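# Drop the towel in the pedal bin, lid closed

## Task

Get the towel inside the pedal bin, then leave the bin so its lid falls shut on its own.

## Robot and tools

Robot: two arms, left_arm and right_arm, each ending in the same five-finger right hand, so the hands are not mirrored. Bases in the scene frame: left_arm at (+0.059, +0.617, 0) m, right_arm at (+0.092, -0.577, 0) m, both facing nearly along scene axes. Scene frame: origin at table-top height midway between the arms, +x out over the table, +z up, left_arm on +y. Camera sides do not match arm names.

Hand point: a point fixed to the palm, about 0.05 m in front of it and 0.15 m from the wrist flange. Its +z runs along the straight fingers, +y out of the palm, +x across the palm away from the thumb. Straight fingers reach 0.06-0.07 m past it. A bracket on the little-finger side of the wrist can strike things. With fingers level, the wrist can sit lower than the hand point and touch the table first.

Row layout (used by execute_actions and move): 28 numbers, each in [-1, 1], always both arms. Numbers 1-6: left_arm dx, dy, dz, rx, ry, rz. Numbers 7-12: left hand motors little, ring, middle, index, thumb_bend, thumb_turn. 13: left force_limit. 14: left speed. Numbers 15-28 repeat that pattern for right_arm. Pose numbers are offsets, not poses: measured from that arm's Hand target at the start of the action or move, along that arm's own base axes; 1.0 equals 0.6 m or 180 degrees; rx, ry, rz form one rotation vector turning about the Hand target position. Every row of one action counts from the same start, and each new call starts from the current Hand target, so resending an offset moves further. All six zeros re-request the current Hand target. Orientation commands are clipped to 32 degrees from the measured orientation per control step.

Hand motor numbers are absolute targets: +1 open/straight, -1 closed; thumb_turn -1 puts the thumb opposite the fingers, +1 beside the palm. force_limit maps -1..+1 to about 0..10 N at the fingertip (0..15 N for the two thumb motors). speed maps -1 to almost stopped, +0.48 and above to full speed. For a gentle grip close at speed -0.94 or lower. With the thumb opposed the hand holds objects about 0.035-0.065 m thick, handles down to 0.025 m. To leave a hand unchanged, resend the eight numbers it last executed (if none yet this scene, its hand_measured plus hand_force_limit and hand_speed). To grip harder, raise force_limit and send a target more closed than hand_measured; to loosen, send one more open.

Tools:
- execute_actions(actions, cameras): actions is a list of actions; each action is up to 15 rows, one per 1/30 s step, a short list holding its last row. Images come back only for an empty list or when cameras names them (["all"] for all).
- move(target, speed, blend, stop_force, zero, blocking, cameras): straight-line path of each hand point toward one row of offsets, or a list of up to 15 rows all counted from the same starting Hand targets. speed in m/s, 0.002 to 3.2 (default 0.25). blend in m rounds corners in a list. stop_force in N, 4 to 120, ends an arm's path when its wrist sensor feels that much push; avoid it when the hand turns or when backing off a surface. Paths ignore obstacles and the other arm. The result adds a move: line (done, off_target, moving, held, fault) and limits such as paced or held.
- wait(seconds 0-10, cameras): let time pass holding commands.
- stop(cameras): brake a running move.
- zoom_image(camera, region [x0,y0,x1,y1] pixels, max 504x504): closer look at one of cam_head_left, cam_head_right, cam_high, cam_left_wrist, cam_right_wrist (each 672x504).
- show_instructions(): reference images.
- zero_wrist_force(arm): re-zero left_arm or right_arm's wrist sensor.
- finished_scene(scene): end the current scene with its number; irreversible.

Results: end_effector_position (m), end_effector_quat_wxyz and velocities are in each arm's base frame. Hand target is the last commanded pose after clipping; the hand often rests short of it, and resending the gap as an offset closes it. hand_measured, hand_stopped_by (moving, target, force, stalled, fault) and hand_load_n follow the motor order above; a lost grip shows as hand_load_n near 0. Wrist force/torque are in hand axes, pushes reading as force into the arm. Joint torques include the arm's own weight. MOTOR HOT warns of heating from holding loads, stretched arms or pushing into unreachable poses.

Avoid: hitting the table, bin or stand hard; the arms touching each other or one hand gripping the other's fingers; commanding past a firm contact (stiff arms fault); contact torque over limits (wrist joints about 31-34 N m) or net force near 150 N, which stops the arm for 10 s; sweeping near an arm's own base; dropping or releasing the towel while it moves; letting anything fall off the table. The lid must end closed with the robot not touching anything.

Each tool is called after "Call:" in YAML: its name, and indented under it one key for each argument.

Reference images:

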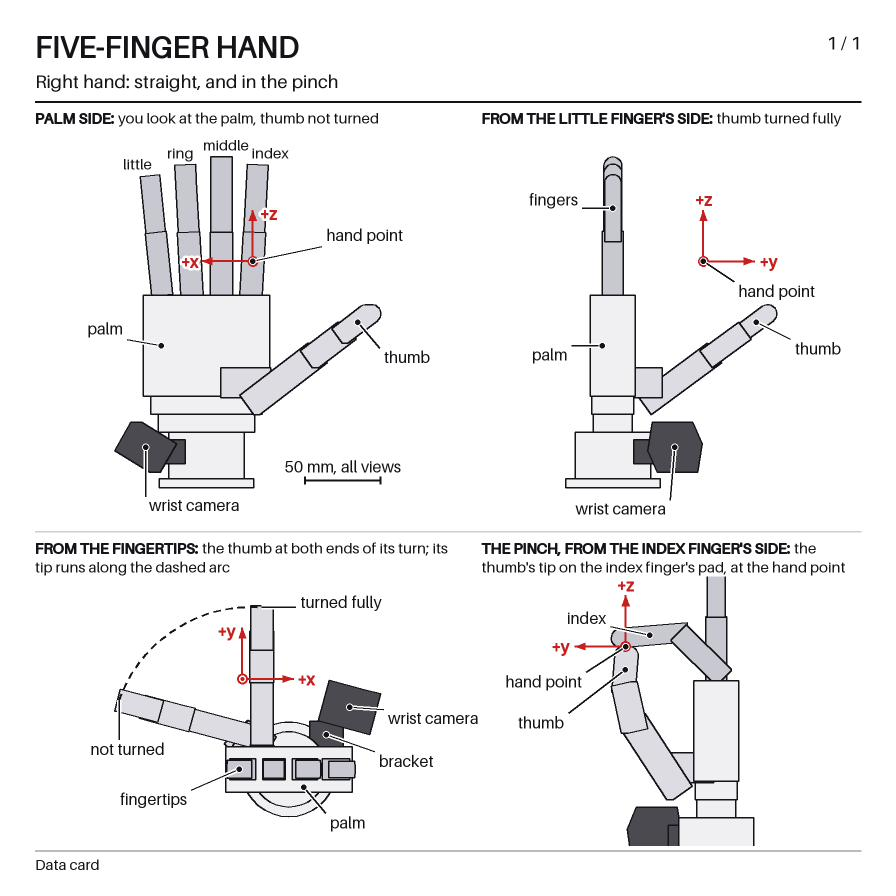

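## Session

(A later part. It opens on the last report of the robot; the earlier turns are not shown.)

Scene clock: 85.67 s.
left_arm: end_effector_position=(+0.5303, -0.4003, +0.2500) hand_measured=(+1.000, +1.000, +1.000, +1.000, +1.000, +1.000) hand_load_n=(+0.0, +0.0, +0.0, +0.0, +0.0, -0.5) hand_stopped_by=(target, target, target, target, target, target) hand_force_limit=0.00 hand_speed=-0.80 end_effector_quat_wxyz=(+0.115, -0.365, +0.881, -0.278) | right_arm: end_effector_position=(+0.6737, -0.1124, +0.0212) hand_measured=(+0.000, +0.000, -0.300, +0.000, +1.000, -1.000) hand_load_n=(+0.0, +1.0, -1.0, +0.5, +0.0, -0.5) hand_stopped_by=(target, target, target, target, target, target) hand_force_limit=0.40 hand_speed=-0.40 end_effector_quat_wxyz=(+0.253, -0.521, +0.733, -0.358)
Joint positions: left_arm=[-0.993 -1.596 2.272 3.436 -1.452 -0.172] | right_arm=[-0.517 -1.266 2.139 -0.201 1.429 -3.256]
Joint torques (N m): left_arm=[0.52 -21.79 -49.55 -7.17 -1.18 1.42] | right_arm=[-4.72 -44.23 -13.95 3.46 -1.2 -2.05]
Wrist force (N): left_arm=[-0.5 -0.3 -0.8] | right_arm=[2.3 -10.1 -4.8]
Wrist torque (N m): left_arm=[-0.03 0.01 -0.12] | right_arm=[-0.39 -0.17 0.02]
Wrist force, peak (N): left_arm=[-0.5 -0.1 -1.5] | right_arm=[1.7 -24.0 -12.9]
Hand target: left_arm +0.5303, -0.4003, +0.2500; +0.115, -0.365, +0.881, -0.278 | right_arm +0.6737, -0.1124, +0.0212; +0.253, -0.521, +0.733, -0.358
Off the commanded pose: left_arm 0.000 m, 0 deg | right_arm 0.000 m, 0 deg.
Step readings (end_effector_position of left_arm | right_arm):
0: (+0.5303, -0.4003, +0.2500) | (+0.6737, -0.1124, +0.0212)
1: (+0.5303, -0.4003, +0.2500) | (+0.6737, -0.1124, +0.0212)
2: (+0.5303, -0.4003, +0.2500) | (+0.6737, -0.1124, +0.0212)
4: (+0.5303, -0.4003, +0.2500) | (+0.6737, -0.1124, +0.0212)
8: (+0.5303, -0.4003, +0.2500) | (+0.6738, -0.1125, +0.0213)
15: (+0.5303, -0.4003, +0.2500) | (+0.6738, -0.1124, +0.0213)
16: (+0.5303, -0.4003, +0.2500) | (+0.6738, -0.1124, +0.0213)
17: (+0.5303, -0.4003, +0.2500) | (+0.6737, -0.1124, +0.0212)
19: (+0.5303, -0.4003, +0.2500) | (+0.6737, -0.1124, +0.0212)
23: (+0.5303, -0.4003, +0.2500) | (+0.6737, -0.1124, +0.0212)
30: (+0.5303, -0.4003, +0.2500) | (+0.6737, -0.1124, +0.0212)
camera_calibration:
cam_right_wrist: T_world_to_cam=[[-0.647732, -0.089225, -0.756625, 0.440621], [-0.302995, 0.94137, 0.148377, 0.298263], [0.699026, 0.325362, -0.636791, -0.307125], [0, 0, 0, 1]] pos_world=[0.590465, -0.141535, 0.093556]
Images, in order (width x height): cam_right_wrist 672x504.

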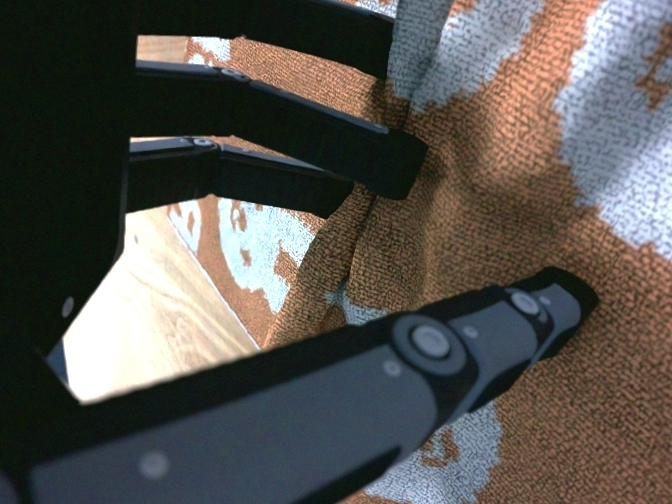

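Call:
execute_actions:
  actions:
    - [[0, 0, 0, 0, 0, 0, 1, 1, 1, 1, 1, 1, 0, -0.8, 0, 0, -0.001, 0, 0, 0, -0.25, -0.25, -0.4, -0.25, 0.5, -1, 0.4, -0.85], [0, 0, 0, 0, 0, 0, 1, 1, 1, 1, 1, 1, 0, -0.8, 0, 0, -0.002, 0, 0, 0, -0.25, -0.25, -0.4, -0.25, 0.5, -1, 0.4, -0.85], [0, 0, 0, 0, 0, 0, 1, 1, 1, 1, 1, 1, 0, -0.8, 0, 0, -0.003, 0, 0, 0, -0.25, -0.25, -0.4, -0.25, 0.5, -1, 0.4, -0.85], [0, 0, 0, 0, 0, 0, 1, 1, 1, 1, 1, 1, 0, -0.8, 0, 0, -0.004, 0, 0, 0, -0.25, -0.25, -0.4, -0.25, 0.5, -1, 0.4, -0.85], [0, 0, 0, 0, 0, 0, 1, 1, 1, 1, 1, 1, 0, -0.8, 0, 0, -0.005, 0, 0, 0, -0.25, -0.25, -0.4, -0.25, 0.5, -1, 0.4, -0.85], [0, 0, 0, 0, 0, 0, 1, 1, 1, 1, 1, 1, 0, -0.8, 0, 0, -0.006, 0, 0, 0, -0.25, -0.25, -0.4, -0.25, 0.5, -1, 0.4, -0.85], [0, 0, 0, 0, 0, 0, 1, 1, 1, 1, 1, 1, 0, -0.8, 0, 0, -0.007, 0, 0, 0, -0.25, -0.25, -0.4, -0.25, 0.5, -1, 0.4, -0.85], [0, 0, 0, 0, 0, 0, 1, 1, 1, 1, 1, 1, 0, -0.8, 0, 0, -0.008, 0, 0, 0, -0.25, -0.25, -0.4, -0.25, 0.5, -1, 0.4, -0.85], [0, 0, 0, 0, 0, 0, 1, 1, 1, 1, 1, 1, 0, -0.8, 0, 0, -0.009, 0, 0, 0, -0.25, -0.25, -0.4, -0.25, 0.5, -1, 0.4, -0.85], [0, 0, 0, 0, 0, 0, 1, 1, 1, 1, 1, 1, 0, -0.8, 0, 0, -0.010, 0, 0, 0, -0.25, -0.25, -0.4, -0.25, 0.5, -1, 0.4, -0.85], [0, 0, 0, 0, 0, 0, 1, 1, 1, 1, 1, 1, 0, -0.8, 0, 0, -0.011, 0, 0, 0, -0.25, -0.25, -0.4, -0.25, 0.5, -1, 0.4, -0.85], [0, 0, 0, 0, 0, 0, 1, 1, 1, 1, 1, 1, 0, -0.8, 0, 0, -0.012, 0, 0, 0, -0.25, -0.25, -0.4, -0.25, 0.5, -1, 0.4, -0.85]]
    - [[0, 0, 0, 0, 0, 0, 1, 1, 1, 1, 1, 1, 0, -0.8, 0, 0, 0, 0, 0, 0, -0.25, -0.25, -0.4, -0.25, 0.5, -1, 0.4, -0.85]]
  cameras: ["cam_right_wrist"]

Scene clock: 90.37 s.
left_arm: end_effector_position=(+0.5303, -0.4003, +0.2500) hand_measured=(+1.000, +1.000, +1.000, +1.000, +1.000, +1.000) hand_load_n=(+0.0, +0.0, +0.0, +0.0, +0.0, -0.5) hand_stopped_by=(target, target, target, target, target, target) hand_force_limit=0.00 hand_speed=-0.80 end_effector_quat_wxyz=(+0.115, -0.365, +0.881, -0.278) | right_arm: end_effector_position=(+0.6737, -0.1124, +0.0140) hand_measured=(-0.250, -0.250, -0.402, -0.248, +0.932, -1.000) hand_load_n=(+0.0, +3.0, -7.5, +4.0, +9.0, -13.5) hand_stopped_by=(target, target, target, target, force, target) hand_force_limit=0.40 hand_speed=-0.85 end_effector_quat_wxyz=(+0.253, -0.521, +0.733, -0.358)
Joint positions: left_arm=[-0.993 -1.596 2.272 3.436 -1.452 -0.172] | right_arm=[-0.517 -1.255 2.143 -0.216 1.429 -3.256]
Joint torques (N m): left_arm=[2.1 -21.39 -48.87 -7.43 -1.06 1.42] | right_arm=[-3.49 38.81 28.79 9.88 1.9 -2.21]
Wrist force (N): left_arm=[-0.5 -0.1 -1.1] | right_arm=[4.7 -108.4 -92.2]
Wrist torque (N m): left_arm=[0.02 0.02 -0.11] | right_arm=[-7.24 1.11 -1.76]
Wrist force, peak (N): left_arm=[-1.2 -0.1 -1.2] | right_arm=[4.3 -110.7 -93.8]
Hand target: left_arm +0.5303, -0.4003, +0.2500; +0.115, -0.365, +0.881, -0.278 | right_arm +0.6737, -0.1124, +0.0140; +0.253, -0.521, +0.733, -0.358
Off the commanded pose: left_arm 0.000 m, 0 deg | right_arm 0.000 m, 0 deg.
Step readings (end_effector_position of left_arm | right_arm):
0: (+0.5303, -0.4003, +0.2500) | (+0.6737, -0.1124, +0.0212)
1: (+0.5303, -0.4003, +0.2500) | (+0.6737, -0.1124, +0.0212)
2: (+0.5303, -0.4003, +0.2500) | (+0.6737, -0.1124, +0.0211)
4: (+0.5303, -0.4003, +0.2500) | (+0.6737, -0.1124, +0.0201)
8: (+0.5303, -0.4003, +0.2500) | (+0.6739, -0.1125, +0.0178)
15: (+0.5303, -0.4003, +0.2500) | (+0.6740, -0.1126, +0.0143)
16: (+0.5303, -0.4003, +0.2500) | (+0.6740, -0.1126, +0.0142)
17: (+0.5303, -0.4003, +0.2500) | (+0.6740, -0.1125, +0.0142)
19: (+0.5303, -0.4003, +0.2500) | (+0.6739, -0.1125, +0.0142)
23: (+0.5303, -0.4003, +0.2500) | (+0.6738, -0.1124, +0.0141)
30: (+0.5303, -0.4003, +0.2500) | (+0.6737, -0.1124, +0.0141)
camera_calibration:
cam_right_wrist: T_world_to_cam=[[-0.647732, -0.089225, -0.756625, 0.435174], [-0.302995, 0.94137, 0.148377, 0.299331], [0.699026, 0.325362, -0.636791, -0.31171], [0, 0, 0, 1]] pos_world=[0.590465, -0.141535, 0.086356]
Images, in order (width x height): cam_right_wrist 672x504.

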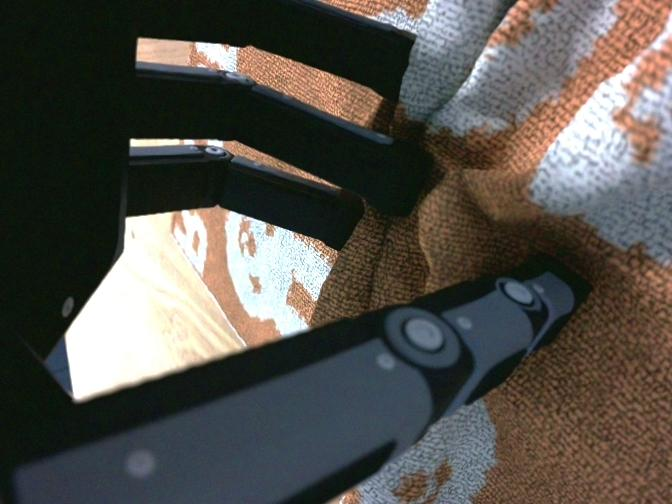

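Call:
execute_actions:
  actions:
    - [[0, 0, 0, 0, 0, 0, 1, 1, 1, 1, 1, 1, 0, -0.8, 0, 0, 0.01, 0, 0, 0, -0.25, -0.25, -0.4, -0.25, 0.6, -1, 0.4, -0.85]]
  cameras: ["cam_right_wrist"]

Scene clock: 92.87 s.
left_arm: end_effector_position=(+0.5303, -0.4003, +0.2500) hand_measured=(+1.000, +1.000, +1.000, +1.000, +1.000, +1.000) hand_load_n=(+0.0, +0.0, +0.0, +0.0, +0.0, -0.5) hand_stopped_by=(target, target, target, target, target, target) hand_force_limit=0.00 hand_speed=-0.80 end_effector_quat_wxyz=(+0.115, -0.365, +0.881, -0.278) | right_arm: end_effector_position=(+0.6737, -0.1124, +0.0200) hand_measured=(-0.250, -0.250, -0.400, -0.250, +0.602, -1.000) hand_load_n=(+0.0, +0.5, +0.0, +0.0, +1.5, +0.5) hand_stopped_by=(target, target, target, target, target, target) hand_force_limit=0.40 hand_speed=-0.85 end_effector_quat_wxyz=(+0.253, -0.521, +0.733, -0.358)
Joint positions: left_arm=[-0.993 -1.596 2.272 3.436 -1.452 -0.172] | right_arm=[-0.517 -1.264 2.14 -0.204 1.429 -3.256]
Joint torques (N m): left_arm=[3.45 -21.79 -49.22 -7.29 -1.25 1.12] | right_arm=[-4.61 -66.98 -30.84 -3.01 -1.07 -2.23]
Wrist force (N): left_arm=[-0.9 0.0 -0.8] | right_arm=[2.2 -3.1 -0.7]
Wrist torque (N m): left_arm=[0.01 0.06 -0.13] | right_arm=[-0.14 -0.21 -0.09]
Wrist force, peak (N): left_arm=[-0.8 -0.3 -1.6] | right_arm=[4.6 -109.4 -92.9]
Hand target: left_arm +0.5303, -0.4003, +0.2500; +0.115, -0.365, +0.881, -0.278 | right_arm +0.6737, -0.1124, +0.0200; +0.253, -0.521, +0.733, -0.358
Off the commanded pose: left_arm 0.000 m, 0 deg | right_arm 0.000 m, 0 deg.
Step readings (end_effector_position of left_arm | right_arm):
0: (+0.5303, -0.4003, +0.2500) | (+0.6737, -0.1124, +0.0140)
1: (+0.5303, -0.4003, +0.2500) | (+0.6737, -0.1124, +0.0141)
2: (+0.5303, -0.4003, +0.2500) | (+0.6735, -0.1123, +0.0153)
4: (+0.5303, -0.4003, +0.2500) | (+0.6731, -0.1121, +0.0189)
8: (+0.5303, -0.4003, +0.2500) | (+0.6732, -0.1121, +0.0197)
15: (+0.5303, -0.4003, +0.2500) | (+0.6736, -0.1124, +0.0198)
camera_calibration:
cam_right_wrist: T_world_to_cam=[[-0.647732, -0.089225, -0.756625, 0.439713], [-0.302995, 0.94137, 0.148377, 0.298441], [0.699026, 0.325362, -0.636791, -0.307889], [0, 0, 0, 1]] pos_world=[0.590465, -0.141535, 0.092356]
Images, in order (width x height): cam_right_wrist 672x504.

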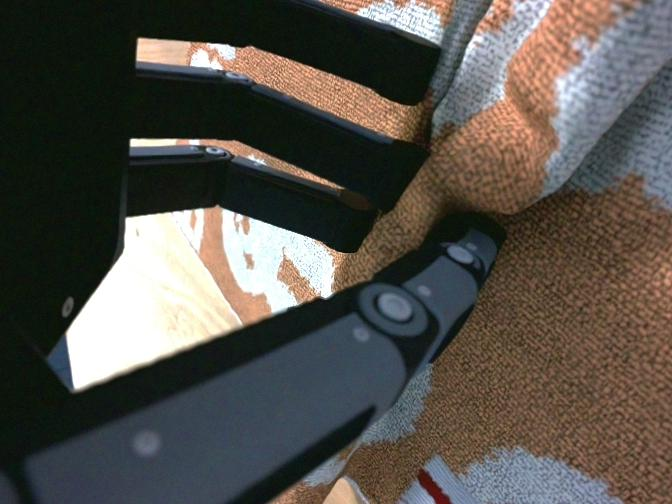

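Call:
execute_actions:
  actions:
    - [[0, 0, 0, 0, 0, 0, 1, 1, 1, 1, 1, 1, 0, -0.8, 0, 0, 0, 0, 0, 0, -0.35, -0.35, -0.45, -0.35, 0.35, -1, 0.3, -0.85]]
    - [[0, 0, 0, 0, 0, 0, 1, 1, 1, 1, 1, 1, 0, -0.8, 0, 0, 0, 0, 0, 0, -0.35, -0.35, -0.45, -0.35, 0.35, -1, 0.3, -0.85]]
  cameras: ["cam_right_wrist"]

Scene clock: 95.17 s.
left_arm: end_effector_position=(+0.5303, -0.4003, +0.2500) hand_measured=(+1.000, +1.000, +1.000, +1.000, +1.000, +1.000) hand_load_n=(+0.0, +0.0, +0.0, +0.0, +0.0, -0.5) hand_stopped_by=(target, target, target, target, target, target) hand_force_limit=0.00 hand_speed=-0.80 end_effector_quat_wxyz=(+0.115, -0.365, +0.881, -0.278) | right_arm: end_effector_position=(+0.6737, -0.1124, +0.0200) hand_measured=(-0.350, -0.350, -0.448, -0.350, +0.546, -1.000) hand_load_n=(+0.0, +0.0, +8.0, +0.0, +10.5, +2.0) hand_stopped_by=(target, target, force, target, force, target) hand_force_limit=0.30 hand_speed=-0.85 end_effector_quat_wxyz=(+0.253, -0.521, +0.733, -0.358)
Joint positions: left_arm=[-0.993 -1.596 2.272 3.436 -1.452 -0.172] | right_arm=[-0.517 -1.264 2.14 -0.204 1.429 -3.256]
Joint torques (N m): left_arm=[3.42 -20.4 -49.11 -7.13 -1.06 1.36] | right_arm=[-4.99 -65.94 -31.91 -2.71 -1.12 -2.11]
Wrist force (N): left_arm=[-0.8 0.4 -0.9] | right_arm=[2.0 -2.8 -0.1]
Wrist torque (N m): left_arm=[0.08 0.05 -0.10] | right_arm=[-0.13 -0.20 -0.09]
Wrist force, peak (N): left_arm=[-1.2 0.2 -1.4] | right_arm=[2.2 -3.5 -0.4]
Hand target: left_arm +0.5303, -0.4003, +0.2500; +0.115, -0.365, +0.881, -0.278 | right_arm +0.6737, -0.1124, +0.0200; +0.253, -0.521, +0.733, -0.358
Off the commanded pose: left_arm 0.000 m, 0 deg | right_arm 0.000 m, 0 deg.
Step readings (end_effector_position of left_arm | right_arm):
0: (+0.5303, -0.4003, +0.2500) | (+0.6737, -0.1124, +0.0200)
1: (+0.5303, -0.4003, +0.2500) | (+0.6737, -0.1124, +0.0200)
2: (+0.5303, -0.4003, +0.2500) | (+0.6737, -0.1124, +0.0200)
4: (+0.5303, -0.4003, +0.2500) | (+0.6737, -0.1124, +0.0200)
8: (+0.5303, -0.4003, +0.2500) | (+0.6737, -0.1124, +0.0200)
15: (+0.5303, -0.4003, +0.2500) | (+0.6737, -0.1124, +0.0200)
16: (+0.5303, -0.4003, +0.2500) | (+0.6737, -0.1124, +0.0200)
17: (+0.5303, -0.4003, +0.2500) | (+0.6737, -0.1124, +0.0200)
19: (+0.5303, -0.4003, +0.2500) | (+0.6737, -0.1124, +0.0200)
23: (+0.5303, -0.4003, +0.2500) | (+0.6737, -0.1124, +0.0200)
30: (+0.5303, -0.4003, +0.2500) | (+0.6737, -0.1124, +0.0200)
camera_calibration:
cam_right_wrist: T_world_to_cam=[[-0.647732, -0.089225, -0.756625, 0.439713], [-0.302995, 0.94137, 0.148377, 0.298441], [0.699026, 0.325362, -0.636791, -0.307889], [0, 0, 0, 1]] pos_world=[0.590465, -0.141535, 0.092356]
Images, in order (width x height): cam_right_wrist 672x504.

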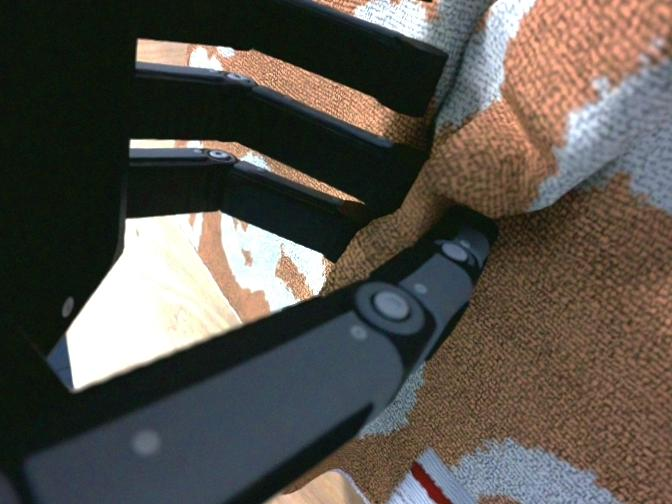

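Call:
execute_actions:
  actions:
    - [[0, 0, 0, 0, 0, 0, 1, 1, 1, 1, 1, 1, 0, -0.8, 0, 0, 0, 0, 0, 0, -0.7, -0.7, -0.45, -0.7, 0.35, -1, 0.3, -0.8]]
    - [[0, 0, 0, 0, 0, 0, 1, 1, 1, 1, 1, 1, 0, -0.8, 0, 0, 0, 0, 0, 0, -0.7, -0.7, -0.45, -0.7, 0.35, -1, 0.3, -0.8]]
  cameras: ["cam_right_wrist"]

Scene clock: 97.23 s.
left_arm: end_effector_position=(+0.5303, -0.4003, +0.2500) hand_measured=(+1.000, +1.000, +1.000, +1.000, +1.000, +1.000) hand_load_n=(+0.0, +0.0, -0.5, +0.0, +0.0, +0.0) hand_stopped_by=(target, target, target, target, target, target) hand_force_limit=0.00 hand_speed=-0.80 end_effector_quat_wxyz=(+0.115, -0.365, +0.881, -0.278) | right_arm: end_effector_position=(+0.6737, -0.1124, +0.0200) hand_measured=(-0.700, -0.700, -0.448, -0.700, +0.546, -1.000) hand_load_n=(+0.0, +0.0, +6.5, +1.5, +10.5, +1.5) hand_stopped_by=(target, target, force, target, force, target) hand_force_limit=0.30 hand_speed=-0.80 end_effector_quat_wxyz=(+0.253, -0.521, +0.733, -0.358)
Joint positions: left_arm=[-0.993 -1.596 2.272 3.436 -1.452 -0.172] | right_arm=[-0.517 -1.264 2.14 -0.204 1.429 -3.256]
Joint torques (N m): left_arm=[3.67 -22.86 -48.67 -7.16 -1.25 1.49] | right_arm=[-4.62 -66.14 -31.29 -2.57 -1.11 -2.15]
Wrist force (N): left_arm=[-0.6 -0.1 -1.3] | right_arm=[1.8 -3.1 -0.2]
Wrist torque (N m): left_arm=[0.02 0.04 -0.11] | right_arm=[-0.16 -0.15 -0.12]
Wrist force, peak (N): left_arm=[-1.2 0.0 -1.3] | right_arm=[2.2 -3.4 -0.4]
Hand target: left_arm +0.5303, -0.4003, +0.2500; +0.115, -0.365, +0.881, -0.278 | right_arm +0.6737, -0.1124, +0.0200; +0.253, -0.521, +0.733, -0.358
Off the commanded pose: left_arm 0.000 m, 0 deg | right_arm 0.000 m, 0 deg.
Step readings (end_effector_position of left_arm | right_arm):
0: (+0.5303, -0.4003, +0.2500) | (+0.6737, -0.1124, +0.0200)
1: (+0.5303, -0.4003, +0.2500) | (+0.6737, -0.1124, +0.0200)
2: (+0.5303, -0.4003, +0.2500) | (+0.6737, -0.1124, +0.0200)
4: (+0.5303, -0.4003, +0.2500) | (+0.6737, -0.1124, +0.0200)
8: (+0.5303, -0.4003, +0.2500) | (+0.6737, -0.1124, +0.0200)
15: (+0.5303, -0.4003, +0.2500) | (+0.6737, -0.1124, +0.0200)
16: (+0.5303, -0.4003, +0.2500) | (+0.6737, -0.1124, +0.0200)
17: (+0.5303, -0.4003, +0.2500) | (+0.6737, -0.1124, +0.0200)
19: (+0.5303, -0.4003, +0.2500) | (+0.6737, -0.1124, +0.0200)
23: (+0.5303, -0.4003, +0.2500) | (+0.6737, -0.1124, +0.0200)
30: (+0.5303, -0.4003, +0.2500) | (+0.6737, -0.1124, +0.0200)
camera_calibration:
cam_right_wrist: T_world_to_cam=[[-0.647732, -0.089225, -0.756625, 0.439713], [-0.302995, 0.94137, 0.148377, 0.298441], [0.699026, 0.325362, -0.636791, -0.307889], [0, 0, 0, 1]] pos_world=[0.590465, -0.141535, 0.092356]
Images, in order (width x height): cam_right_wrist 672x504.

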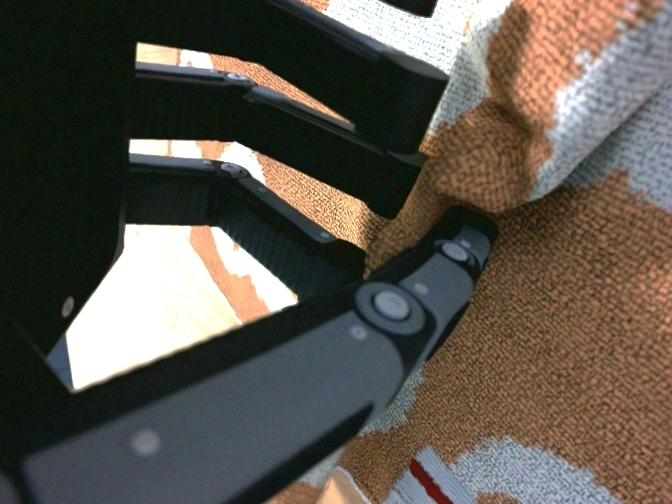

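Call:
move:
  target: [0, 0, 0, 0, 0, 0, 1, 1, 1, 1, 1, 1, 0, -0.8, 0, 0, 0.167, 0, 0, 0, -0.7, -0.7, -0.45, -0.7, 0.35, -1, 0.3, -0.8]
  speed: 0.08
  cameras: ["cam_right_wrist", "cam_high", "cam_head_left"]

Scene clock: 99.37 s.
left_arm: end_effector_position=(+0.5303, -0.4003, +0.2500) hand_measured=(+1.000, +1.000, +1.000, +1.000, +1.000, +1.000) hand_load_n=(+0.0, +0.0, +0.0, +0.0, +0.0, +0.0) hand_stopped_by=(target, target, target, target, target, target) hand_force_limit=0.00 hand_speed=-0.80 end_effector_quat_wxyz=(+0.115, -0.365, +0.881, -0.278) | right_arm: end_effector_position=(+0.6737, -0.1124, +0.1202) hand_measured=(-0.700, -0.700, -0.448, -0.700, +0.546, -1.000) hand_load_n=(+0.0, +0.0, +7.0, +1.5, +10.5, +1.5) hand_stopped_by=(target, target, force, target, force, target) hand_force_limit=0.30 hand_speed=-0.80 end_effector_quat_wxyz=(+0.253, -0.521, +0.733, -0.358)
Joint positions: left_arm=[-0.993 -1.596 2.272 3.436 -1.452 -0.172] | right_arm=[-0.517 -1.398 2.075 -0.005 1.429 -3.256]
Joint torques (N m): left_arm=[5.06 -21.89 -49.22 -7.14 -1.06 1.12] | right_arm=[9.3 -49.66 -23.69 -2.75 0.77 -0.07]
Wrist force (N): left_arm=[-0.8 0.1 -1.2] | right_arm=[2.2 -2.7 0.7]
Wrist torque (N m): left_arm=[0.05 0.07 -0.12] | right_arm=[-0.21 -0.23 -0.09]
Wrist force, peak (N): left_arm=[-0.9 -0.2 -1.4] | right_arm=[2.2 -3.6 -0.2]
Hand target: left_arm +0.5303, -0.4003, +0.2500; +0.115, -0.365, +0.881, -0.278 | right_arm +0.6737, -0.1124, +0.1202; +0.253, -0.521, +0.733, -0.358
Off the commanded pose: left_arm 0.000 m, 0 deg | right_arm 0.000 m, 0 deg.
move: done
camera_calibration:
cam_right_wrist: T_world_to_cam=[[-0.647732, -0.089225, -0.756625, 0.515527], [-0.302995, 0.94137, 0.148377, 0.283573], [0.699026, 0.325362, -0.636791, -0.244082], [0, 0, 0, 1]] pos_world=[0.590465, -0.141535, 0.192556]
Images, in order (width x height): cam_head_left 672x504, cam_high 672x504, cam_right_wrist 672x504.

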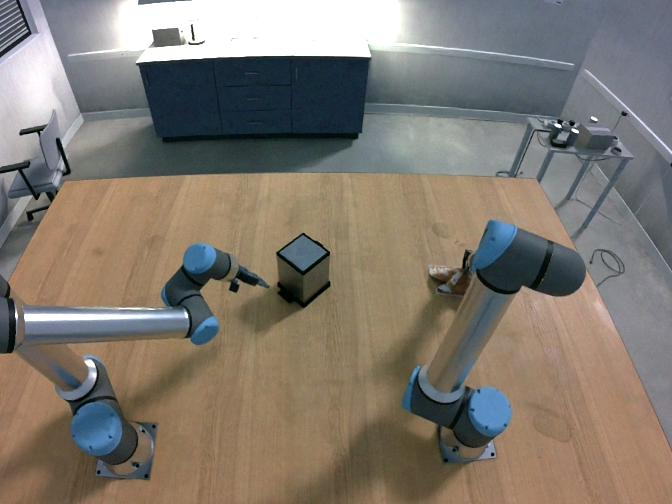

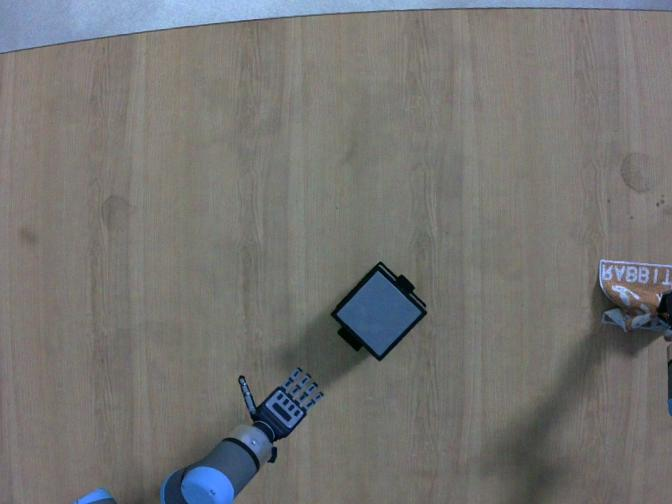

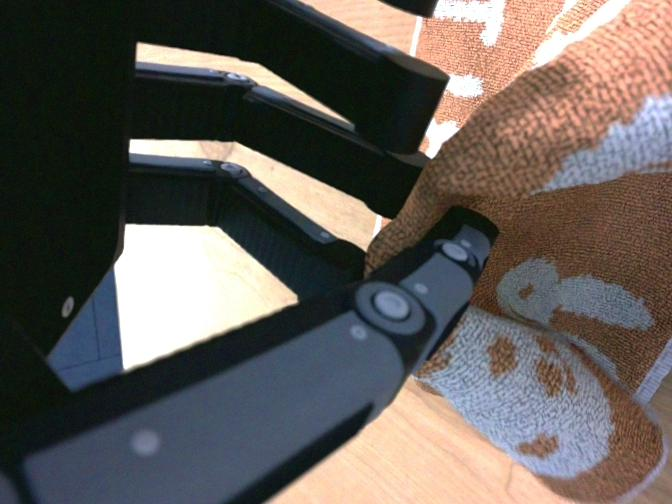

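Call:
move:
  target: [0, 0, 0, 0, 0, 0, 1, 1, 1, 1, 1, 1, 0, -0.8, 0, 0.1, 0.5, 0, 0, 0, -0.7, -0.7, -0.45, -0.7, 0.35, -1, 0.3, -0.8]
  speed: 0.2
  cameras: ["cam_right_wrist", "cam_high", "cam_head_left"]

Call:
zoom_image:
  camera: "cam_high"
  region: [320, 310, 380, 370]

Call:
zoom_image:
  camera: "cam_head_left"
  region: [255, 225, 345, 315]

Scene clock: 106.57 s.
left_arm: end_effector_position=(+0.5303, -0.4003, +0.2500) hand_measured=(+1.000, +1.000, +1.000, +1.000, +1.000, +1.000) hand_load_n=(+0.0, +0.0, +0.0, +0.0, +0.0, +0.0) hand_stopped_by=(target, target, target, target, target, target) hand_force_limit=0.00 hand_speed=-0.80 end_effector_quat_wxyz=(+0.115, -0.365, +0.881, -0.278) | right_arm: end_effector_position=(+0.6737, -0.0524, +0.4201) hand_measured=(-0.700, -0.700, -0.448, -0.700, +0.546, -1.000) hand_load_n=(+0.0, +0.0, +7.0, +1.5, +10.5, +1.5) hand_stopped_by=(target, target, force, target, force, target) hand_force_limit=0.30 hand_speed=-0.80 end_effector_quat_wxyz=(+0.253, -0.521, +0.733, -0.358)
Joint positions: left_arm=[-0.993 -1.596 2.272 3.436 -1.452 -0.172] | right_arm=[-0.403 -1.611 1.727 0.549 1.519 -3.185]
Joint torques (N m): left_arm=[5.31 -22.14 -48.91 -6.81 -1.16 1.23] | right_arm=[-13.52 -40.78 -45.76 3.49 -1.73 -2.25]
Wrist force (N): left_arm=[-0.8 0.1 -1.0] | right_arm=[1.9 -2.5 0.2]
Wrist torque (N m): left_arm=[0.05 0.05 -0.11] | right_arm=[-0.17 -0.19 -0.11]
Wrist force, peak (N): left_arm=[-1.0 0.2 -1.5] | right_arm=[1.6 -4.3 -0.9]
Hand target: left_arm +0.5303, -0.4003, +0.2500; +0.115, -0.365, +0.881, -0.278 | right_arm +0.6737, -0.0524, +0.4202; +0.253, -0.521, +0.733, -0.358
Off the commanded pose: left_arm 0.000 m, 0 deg | right_arm 0.000 m, 0 deg.
move: done
camera_calibration:
cam_right_wrist: T_world_to_cam=[[-0.64771, -0.0892964, -0.756636, 0.747788], [-0.303044, 0.941364, 0.14832, 0.182555], [0.699025, 0.325362, -0.636791, -0.0726626], [0, 0, 0, 1]] pos_world=[0.590465, -0.0814347, 0.492456]
Images, in order (width x height): cam_head_left 672x504, cam_high 672x504, cam_right_wrist 672x504.

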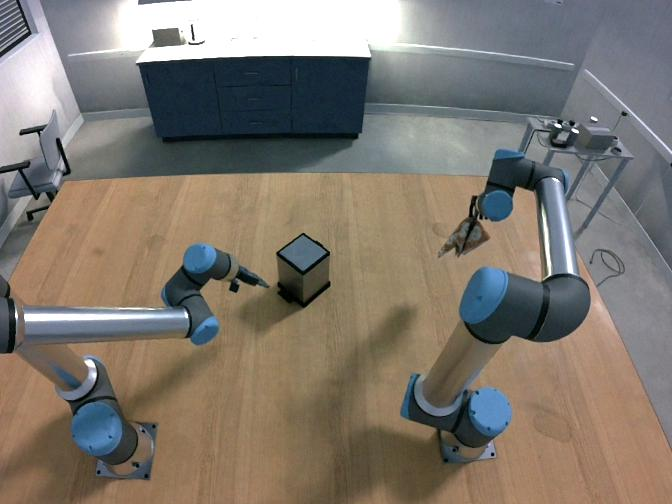

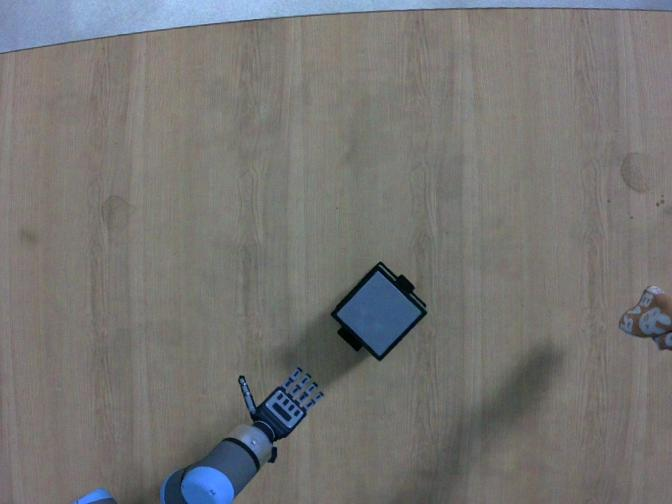

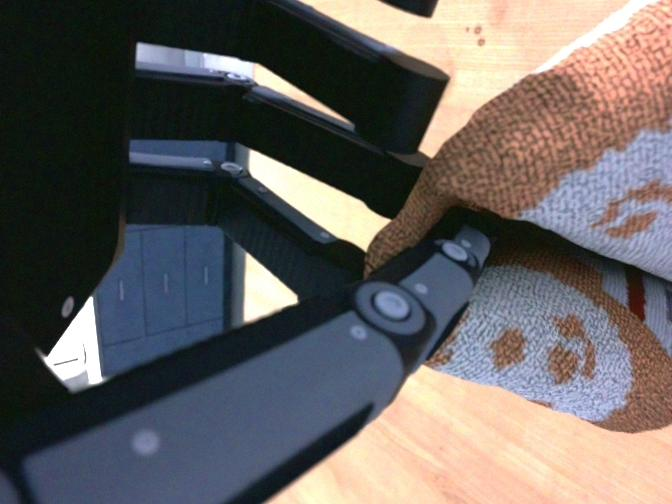

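Scaled by 8.400 from the camera's 672x504 image, which has a finer 960x720 frame.

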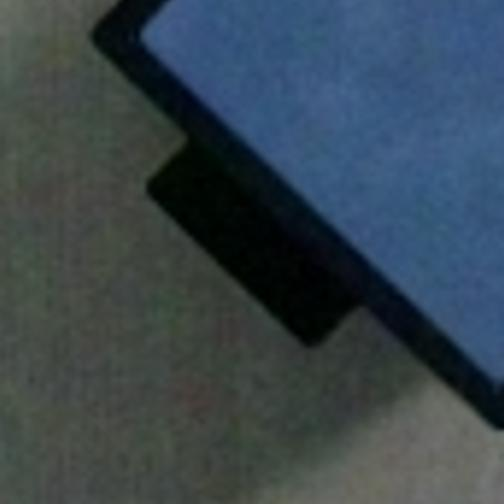

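Scaled by 5.600 from the camera's 672x504 image, which has a finer 960x720 frame.

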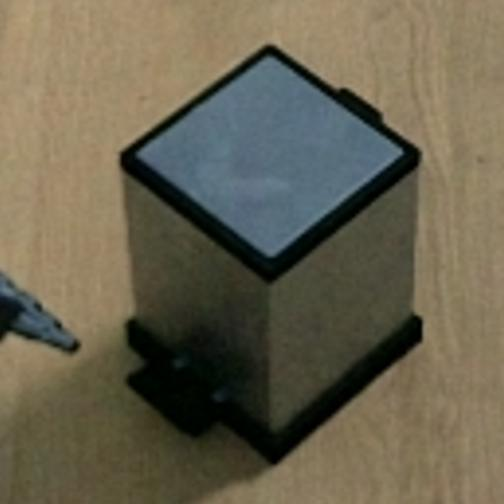

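Call:
move:
  target: [0.0995, -0.116, -0.225, 0, 0, 0, 1, 1, -1, 1, 1, 1, 0, -0.3, 0, 0, 0, 0, 0, 0, -0.7, -0.7, -0.45, -0.7, 0.35, -1, 0.3, -0.8]
  speed: 0.15
  cameras: ["cam_left_wrist", "cam_high", "cam_head_left", "cam_head_right"]

Call:
zoom_image:
  camera: "cam_high"
  region: [270, 280, 420, 430]

Call:
zoom_image:
  camera: "cam_head_left"
  region: [200, 215, 350, 330]

Scene clock: 111.43 s.
left_arm: end_effector_position=(+0.5901, -0.4699, +0.1151) hand_measured=(+1.000, +1.000, -1.000, +1.000, +1.000, +1.000) hand_load_n=(+0.0, +0.0, +0.0, +0.0, +0.0, +0.0) hand_stopped_by=(target, target, target, target, target, target) hand_force_limit=0.00 hand_speed=-0.30 end_effector_quat_wxyz=(+0.115, -0.365, +0.881, -0.278) | right_arm: end_effector_position=(+0.6737, -0.0524, +0.4202) hand_measured=(-0.700, -0.700, -0.448, -0.700, +0.546, -1.000) hand_load_n=(+0.0, +0.0, +6.5, +1.5, +10.5, +1.5) hand_stopped_by=(target, target, force, target, force, target) hand_force_limit=0.30 hand_speed=-0.80 end_effector_quat_wxyz=(+0.253, -0.521, +0.733, -0.358)
Joint positions: left_arm=[-0.974 -1.256 2.199 3.166 -1.463 -0.156] | right_arm=[-0.403 -1.611 1.727 0.549 1.519 -3.185]
Joint torques (N m): left_arm=[-10.62 -42.59 -20.54 -4.02 1.55 -0.24] | right_arm=[-17.24 -50.94 -46.42 4.65 -1.51 -2.28]
Wrist force (N): left_arm=[-0.3 -0.4 -1.5] | right_arm=[1.7 -2.6 0.3]
Wrist torque (N m): left_arm=[-0.04 -0.02 -0.11] | right_arm=[-0.20 -0.17 -0.13]
Wrist force, peak (N): left_arm=[-0.8 -0.1 -3.1] | right_arm=[2.3 -2.8 0.4]
Hand target: left_arm +0.5900, -0.4699, +0.1150; +0.115, -0.365, +0.881, -0.278 | right_arm +0.6737, -0.0524, +0.4202; +0.253, -0.521, +0.733, -0.358
Off the commanded pose: left_arm 0.000 m, 0 deg | right_arm 0.000 m, 0 deg.
move: done
camera_calibration:
cam_left_wrist: T_world_to_cam=[[-0.764153, 0.352768, -0.540023, 0.681975], [0.220903, 0.929696, 0.294734, 0.263331], [0.60603, 0.105929, -0.788357, -0.099049], [0, 0, 0, 1]] pos_world=[0.522989, -0.474905, 0.212584]
Images, in order (width x height): cam_head_left 672x504, cam_head_right 672x504, cam_high 672x504, cam_left_wrist 672x504.

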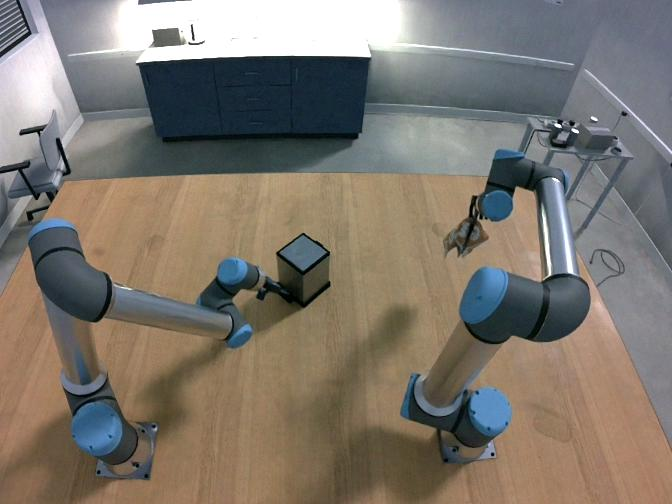

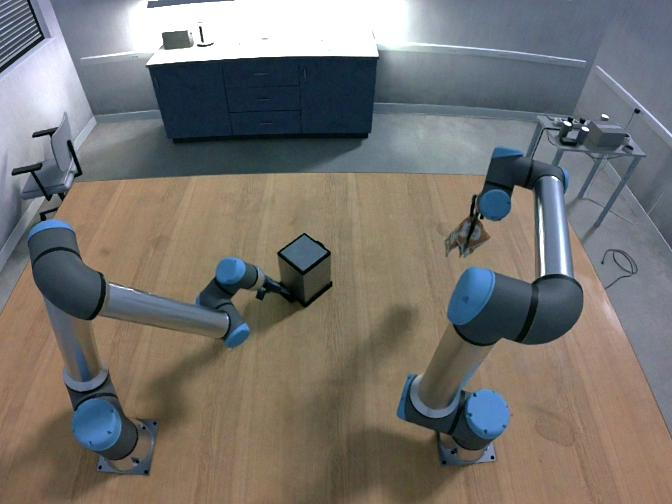

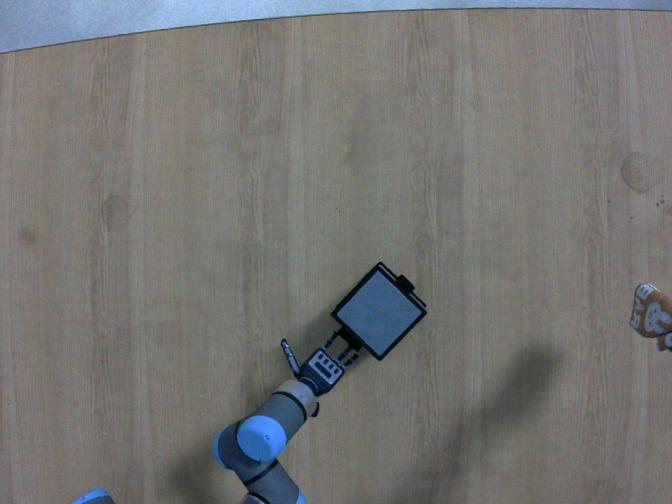

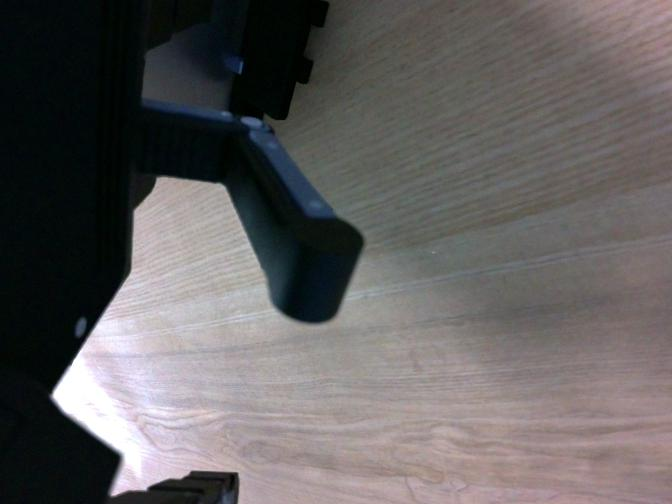

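Scaled by 3.360 from the camera's 672x504 image, which has a finer 960x720 frame.

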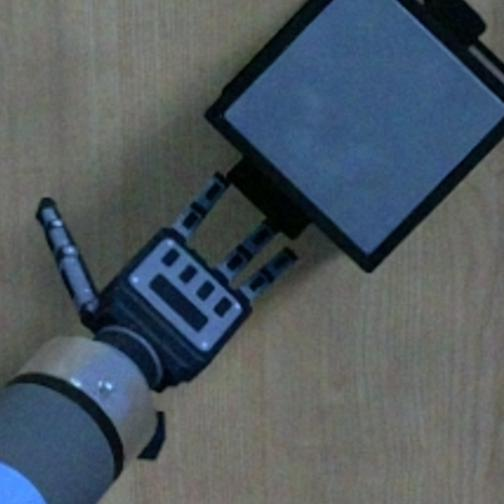

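Scaled by 3.360 from the camera's 672x504 image, which has a finer 960x720 frame.

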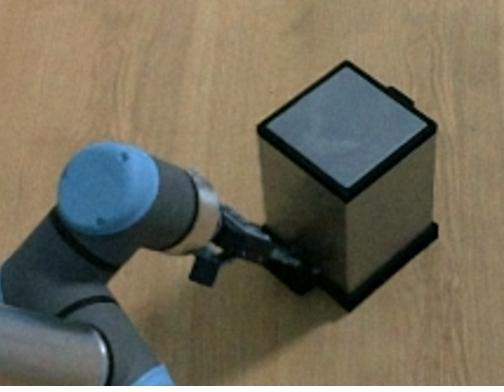

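Call:
move:
  target:
    - [-0.0077, -0.021, -0.07, 0, 0, 0, 1, 1, -1, 1, 1, 1, 0, -0.3, 0, 0, 0, 0, 0, 0, -0.7, -0.7, -0.45, -0.7, 0.35, -1, 0.3, -0.8]
    - [-0.0077, -0.021, -0.142, 0, 0, 0, 1, 1, -1, 1, 1, 1, 0, -0.3, 0, 0, 0, 0, 0, 0, -0.7, -0.7, -0.45, -0.7, 0.35, -1, 0.3, -0.8]
  speed: [0.08, 0.03]
  stop_force: 5
  cameras: ["cam_left_wrist", "cam_high", "cam_head_left"]

Call:
zoom_image:
  camera: "cam_high"
  region: [270, 280, 420, 430]

Call:
zoom_image:
  camera: "cam_head_left"
  region: [200, 215, 350, 330]

Scene clock: 116.67 s.
left_arm: end_effector_position=(+0.5854, -0.4825, +0.0627) hand_measured=(+1.000, +1.000, -1.000, +1.000, +1.000, +1.000) hand_load_n=(+0.0, +0.5, +0.0, +0.0, +0.0, -0.5) hand_stopped_by=(target, target, target, target, target, target) hand_force_limit=0.00 hand_speed=-0.30 end_effector_quat_wxyz=(+0.115, -0.365, +0.881, -0.278) | right_arm: end_effector_position=(+0.6737, -0.0524, +0.4202) hand_measured=(-0.700, -0.700, -0.448, -0.700, +0.546, -1.000) hand_load_n=(+0.0, +0.5, +6.5, +1.5, +10.5, +1.5) hand_stopped_by=(target, target, force, target, force, target) hand_force_limit=0.30 hand_speed=-0.80 end_effector_quat_wxyz=(+0.253, -0.521, +0.733, -0.358)
Joint positions: left_arm=[-0.991 -1.162 2.208 3.065 -1.453 -0.17] | right_arm=[-0.403 -1.611 1.727 0.549 1.519 -3.185]
Joint torques (N m): left_arm=[-10.26 -43.88 -35.03 -4.98 0.71 -0.91] | right_arm=[-16.04 -50.47 -46.44 4.55 -1.72 -2.3]
Wrist force (N): left_arm=[-0.5 -2.4 -2.8] | right_arm=[1.8 -2.7 0.3]
Wrist torque (N m): left_arm=[0.11 0.04 0.14] | right_arm=[-0.20 -0.18 -0.12]
Wrist force, peak (N): left_arm=[-0.5 -3.1 -7.8] | right_arm=[2.1 -2.9 0.4]
Hand target: left_arm +0.5853, -0.4825, +0.0627; +0.115, -0.365, +0.881, -0.278 (not the last commanded pose) | right_arm +0.6737, -0.0524, +0.4202; +0.253, -0.521, +0.733, -0.358
Off the commanded pose: left_arm 0.033 m, 0 deg | right_arm 0.000 m, 0 deg.
move: contact (left_arm); path passed 1 of 2 targets
camera_calibration:
cam_left_wrist: T_world_to_cam=[[-0.764185, 0.352909, -0.539886, 0.654596], [0.220986, 0.92963, 0.294879, 0.29143], [0.605959, 0.106035, -0.788397, -0.136081], [0, 0, 0, 1]] pos_world=[0.51829, -0.487506, 0.160184]
Images, in order (width x height): cam_head_left 672x504, cam_high 672x504, cam_left_wrist 672x504.

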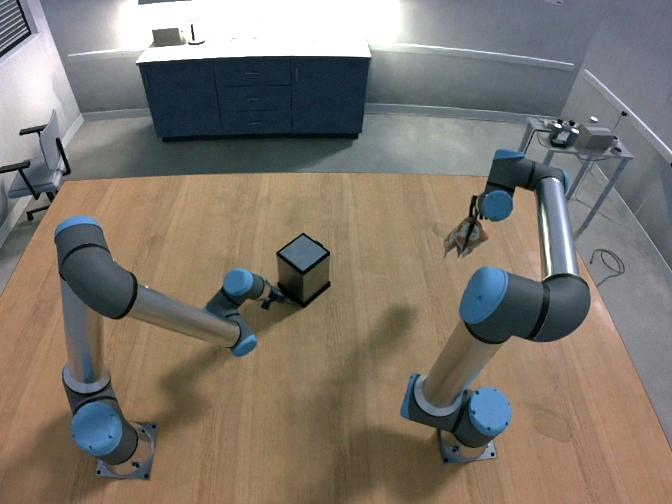

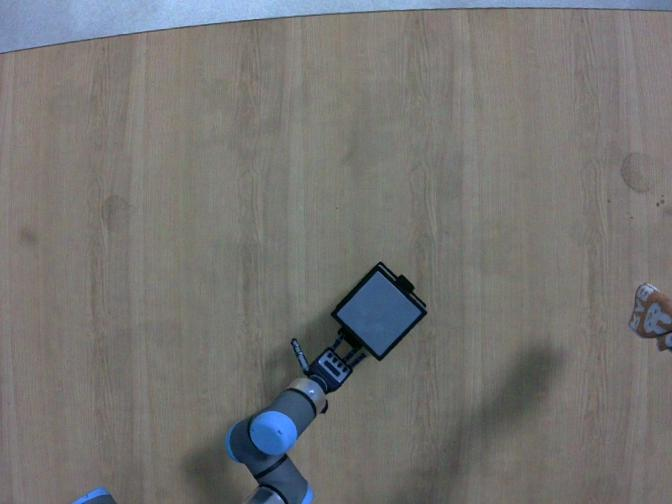

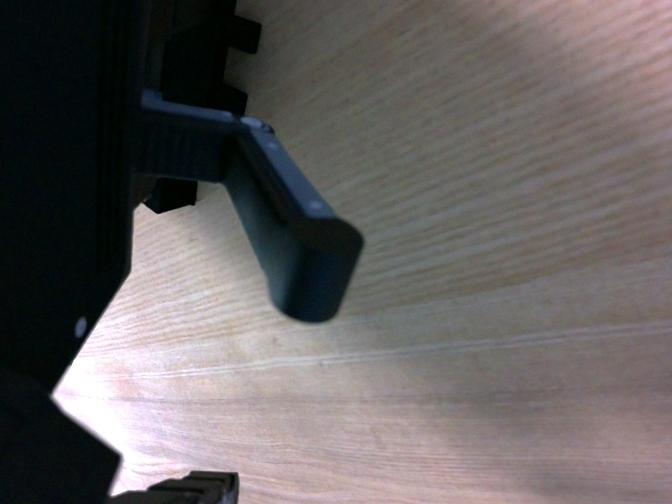

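Scaled by 3.360 from the camera's 672x504 image, which has a finer 960x720 frame.

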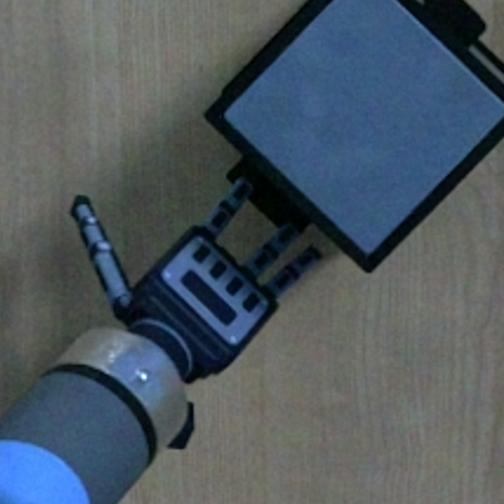

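Scaled by 3.360 from the camera's 672x504 image, which has a finer 960x720 frame.

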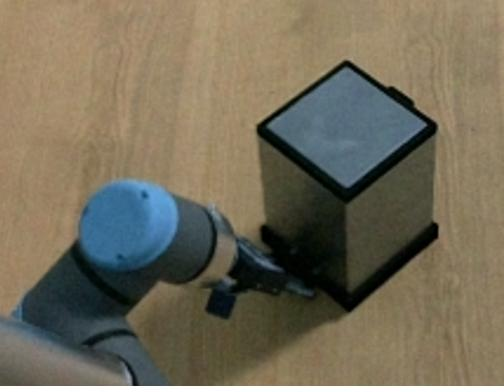

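Call:
move:
  target:
    - [0.0067, 0.0075, 0.004, 0, 0, 0, 1, 1, -1, 1, 1, 1, 0, -0.3, 0, 0, 0, 0, 0, 0, -0.7, -0.7, -0.45, -0.7, 0.35, -1, 0.3, -0.8]
    - [0.0067, 0.0075, -0.03, 0, 0, 0, 1, 1, -1, 1, 1, 1, 0, -0.3, 0, 0, 0, 0, 0, 0, -0.7, -0.7, -0.45, -0.7, 0.35, -1, 0.3, -0.8]
  speed: [0.05, 0.03]
  stop_force: 25
  cameras: ["cam_left_wrist", "cam_high", "cam_head_left"]

Call:
zoom_image:
  camera: "cam_head_left"
  region: [200, 215, 350, 330]

Scene clock: 119.47 s.
left_arm: end_effector_position=(+0.5893, -0.4780, +0.0446) hand_measured=(+1.000, +1.000, -1.000, +1.000, +1.000, +1.000) hand_load_n=(+0.0, +0.0, +0.0, +0.0, +0.0, -0.5) hand_stopped_by=(target, target, target, target, target, target) hand_force_limit=0.00 hand_speed=-0.30 end_effector_quat_wxyz=(+0.115, -0.365, +0.881, -0.278) | right_arm: end_effector_position=(+0.6737, -0.0524, +0.4202) hand_measured=(-0.700, -0.700, -0.448, -0.700, +0.546, -1.000) hand_load_n=(+0.0, +0.0, +6.5, +2.0, +10.5, +1.5) hand_stopped_by=(target, target, force, target, force, target) hand_force_limit=0.30 hand_speed=-0.80 end_effector_quat_wxyz=(+0.253, -0.521, +0.733, -0.358)
Joint positions: left_arm=[-0.982 -1.13 2.211 3.029 -1.458 -0.162] | right_arm=[-0.403 -1.611 1.727 0.549 1.519 -3.185]
Joint torques (N m): left_arm=[3.8 -68.38 -24.68 0.39 1.54 1.7] | right_arm=[-16.46 -50.39 -46.42 4.54 -1.56 -2.36]
Wrist force (N): left_arm=[-1.6 -2.9 -12.7] | right_arm=[1.8 -2.7 0.7]
Wrist torque (N m): left_arm=[0.66 0.23 0.11] | right_arm=[-0.25 -0.19 -0.14]
Wrist force, peak (N): left_arm=[-1.3 -3.2 -17.6] | right_arm=[2.1 -2.9 0.2]
Hand target: left_arm +0.5894, -0.4780, +0.0447; +0.115, -0.365, +0.881, -0.278 | right_arm +0.6737, -0.0524, +0.4202; +0.253, -0.521, +0.733, -0.358
Off the commanded pose: left_arm 0.000 m, 0 deg | right_arm 0.000 m, 0 deg.
move: done
camera_calibration:
cam_left_wrist: T_world_to_cam=[[-0.764185, 0.352909, -0.539886, 0.646292], [0.220986, 0.92963, 0.294879, 0.2917], [0.605959, 0.106035, -0.788397, -0.153252], [0, 0, 0, 1]] pos_world=[0.52229, -0.483006, 0.142084]
Images, in order (width x height): cam_head_left 672x504, cam_high 672x504, cam_left_wrist 672x504.

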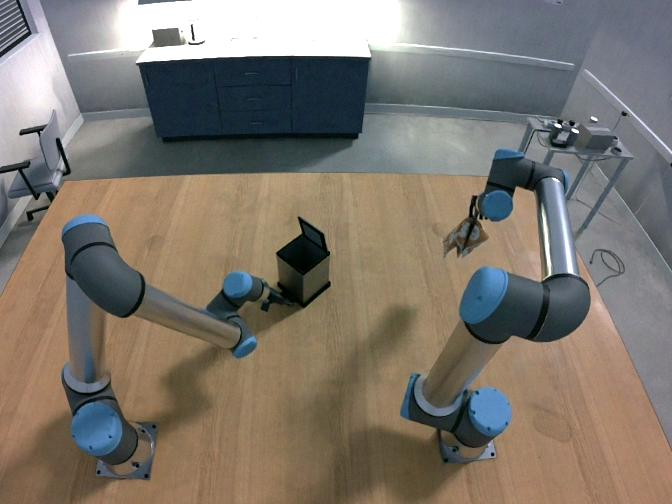

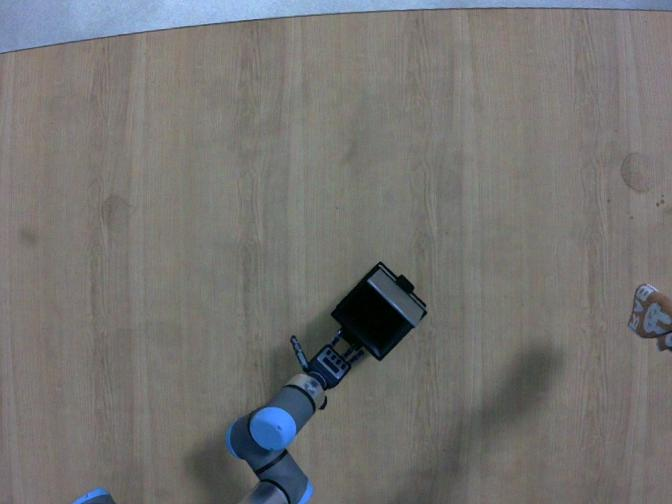

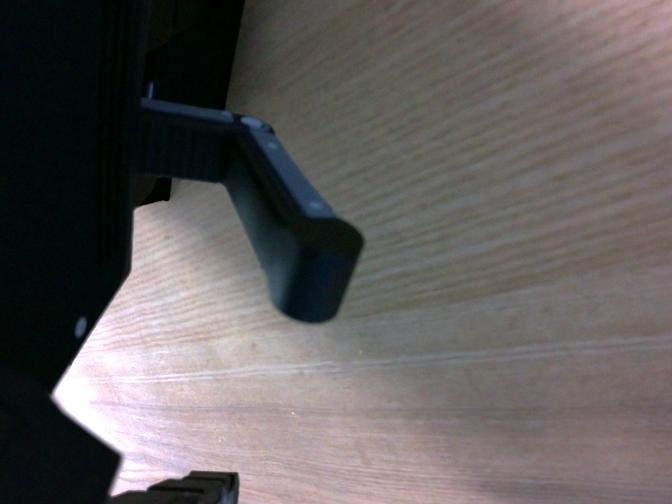

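Scaled by 3.360 from the camera's 672x504 image, which has a finer 960x720 frame.

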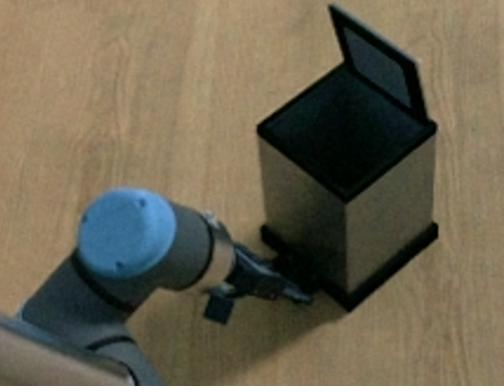

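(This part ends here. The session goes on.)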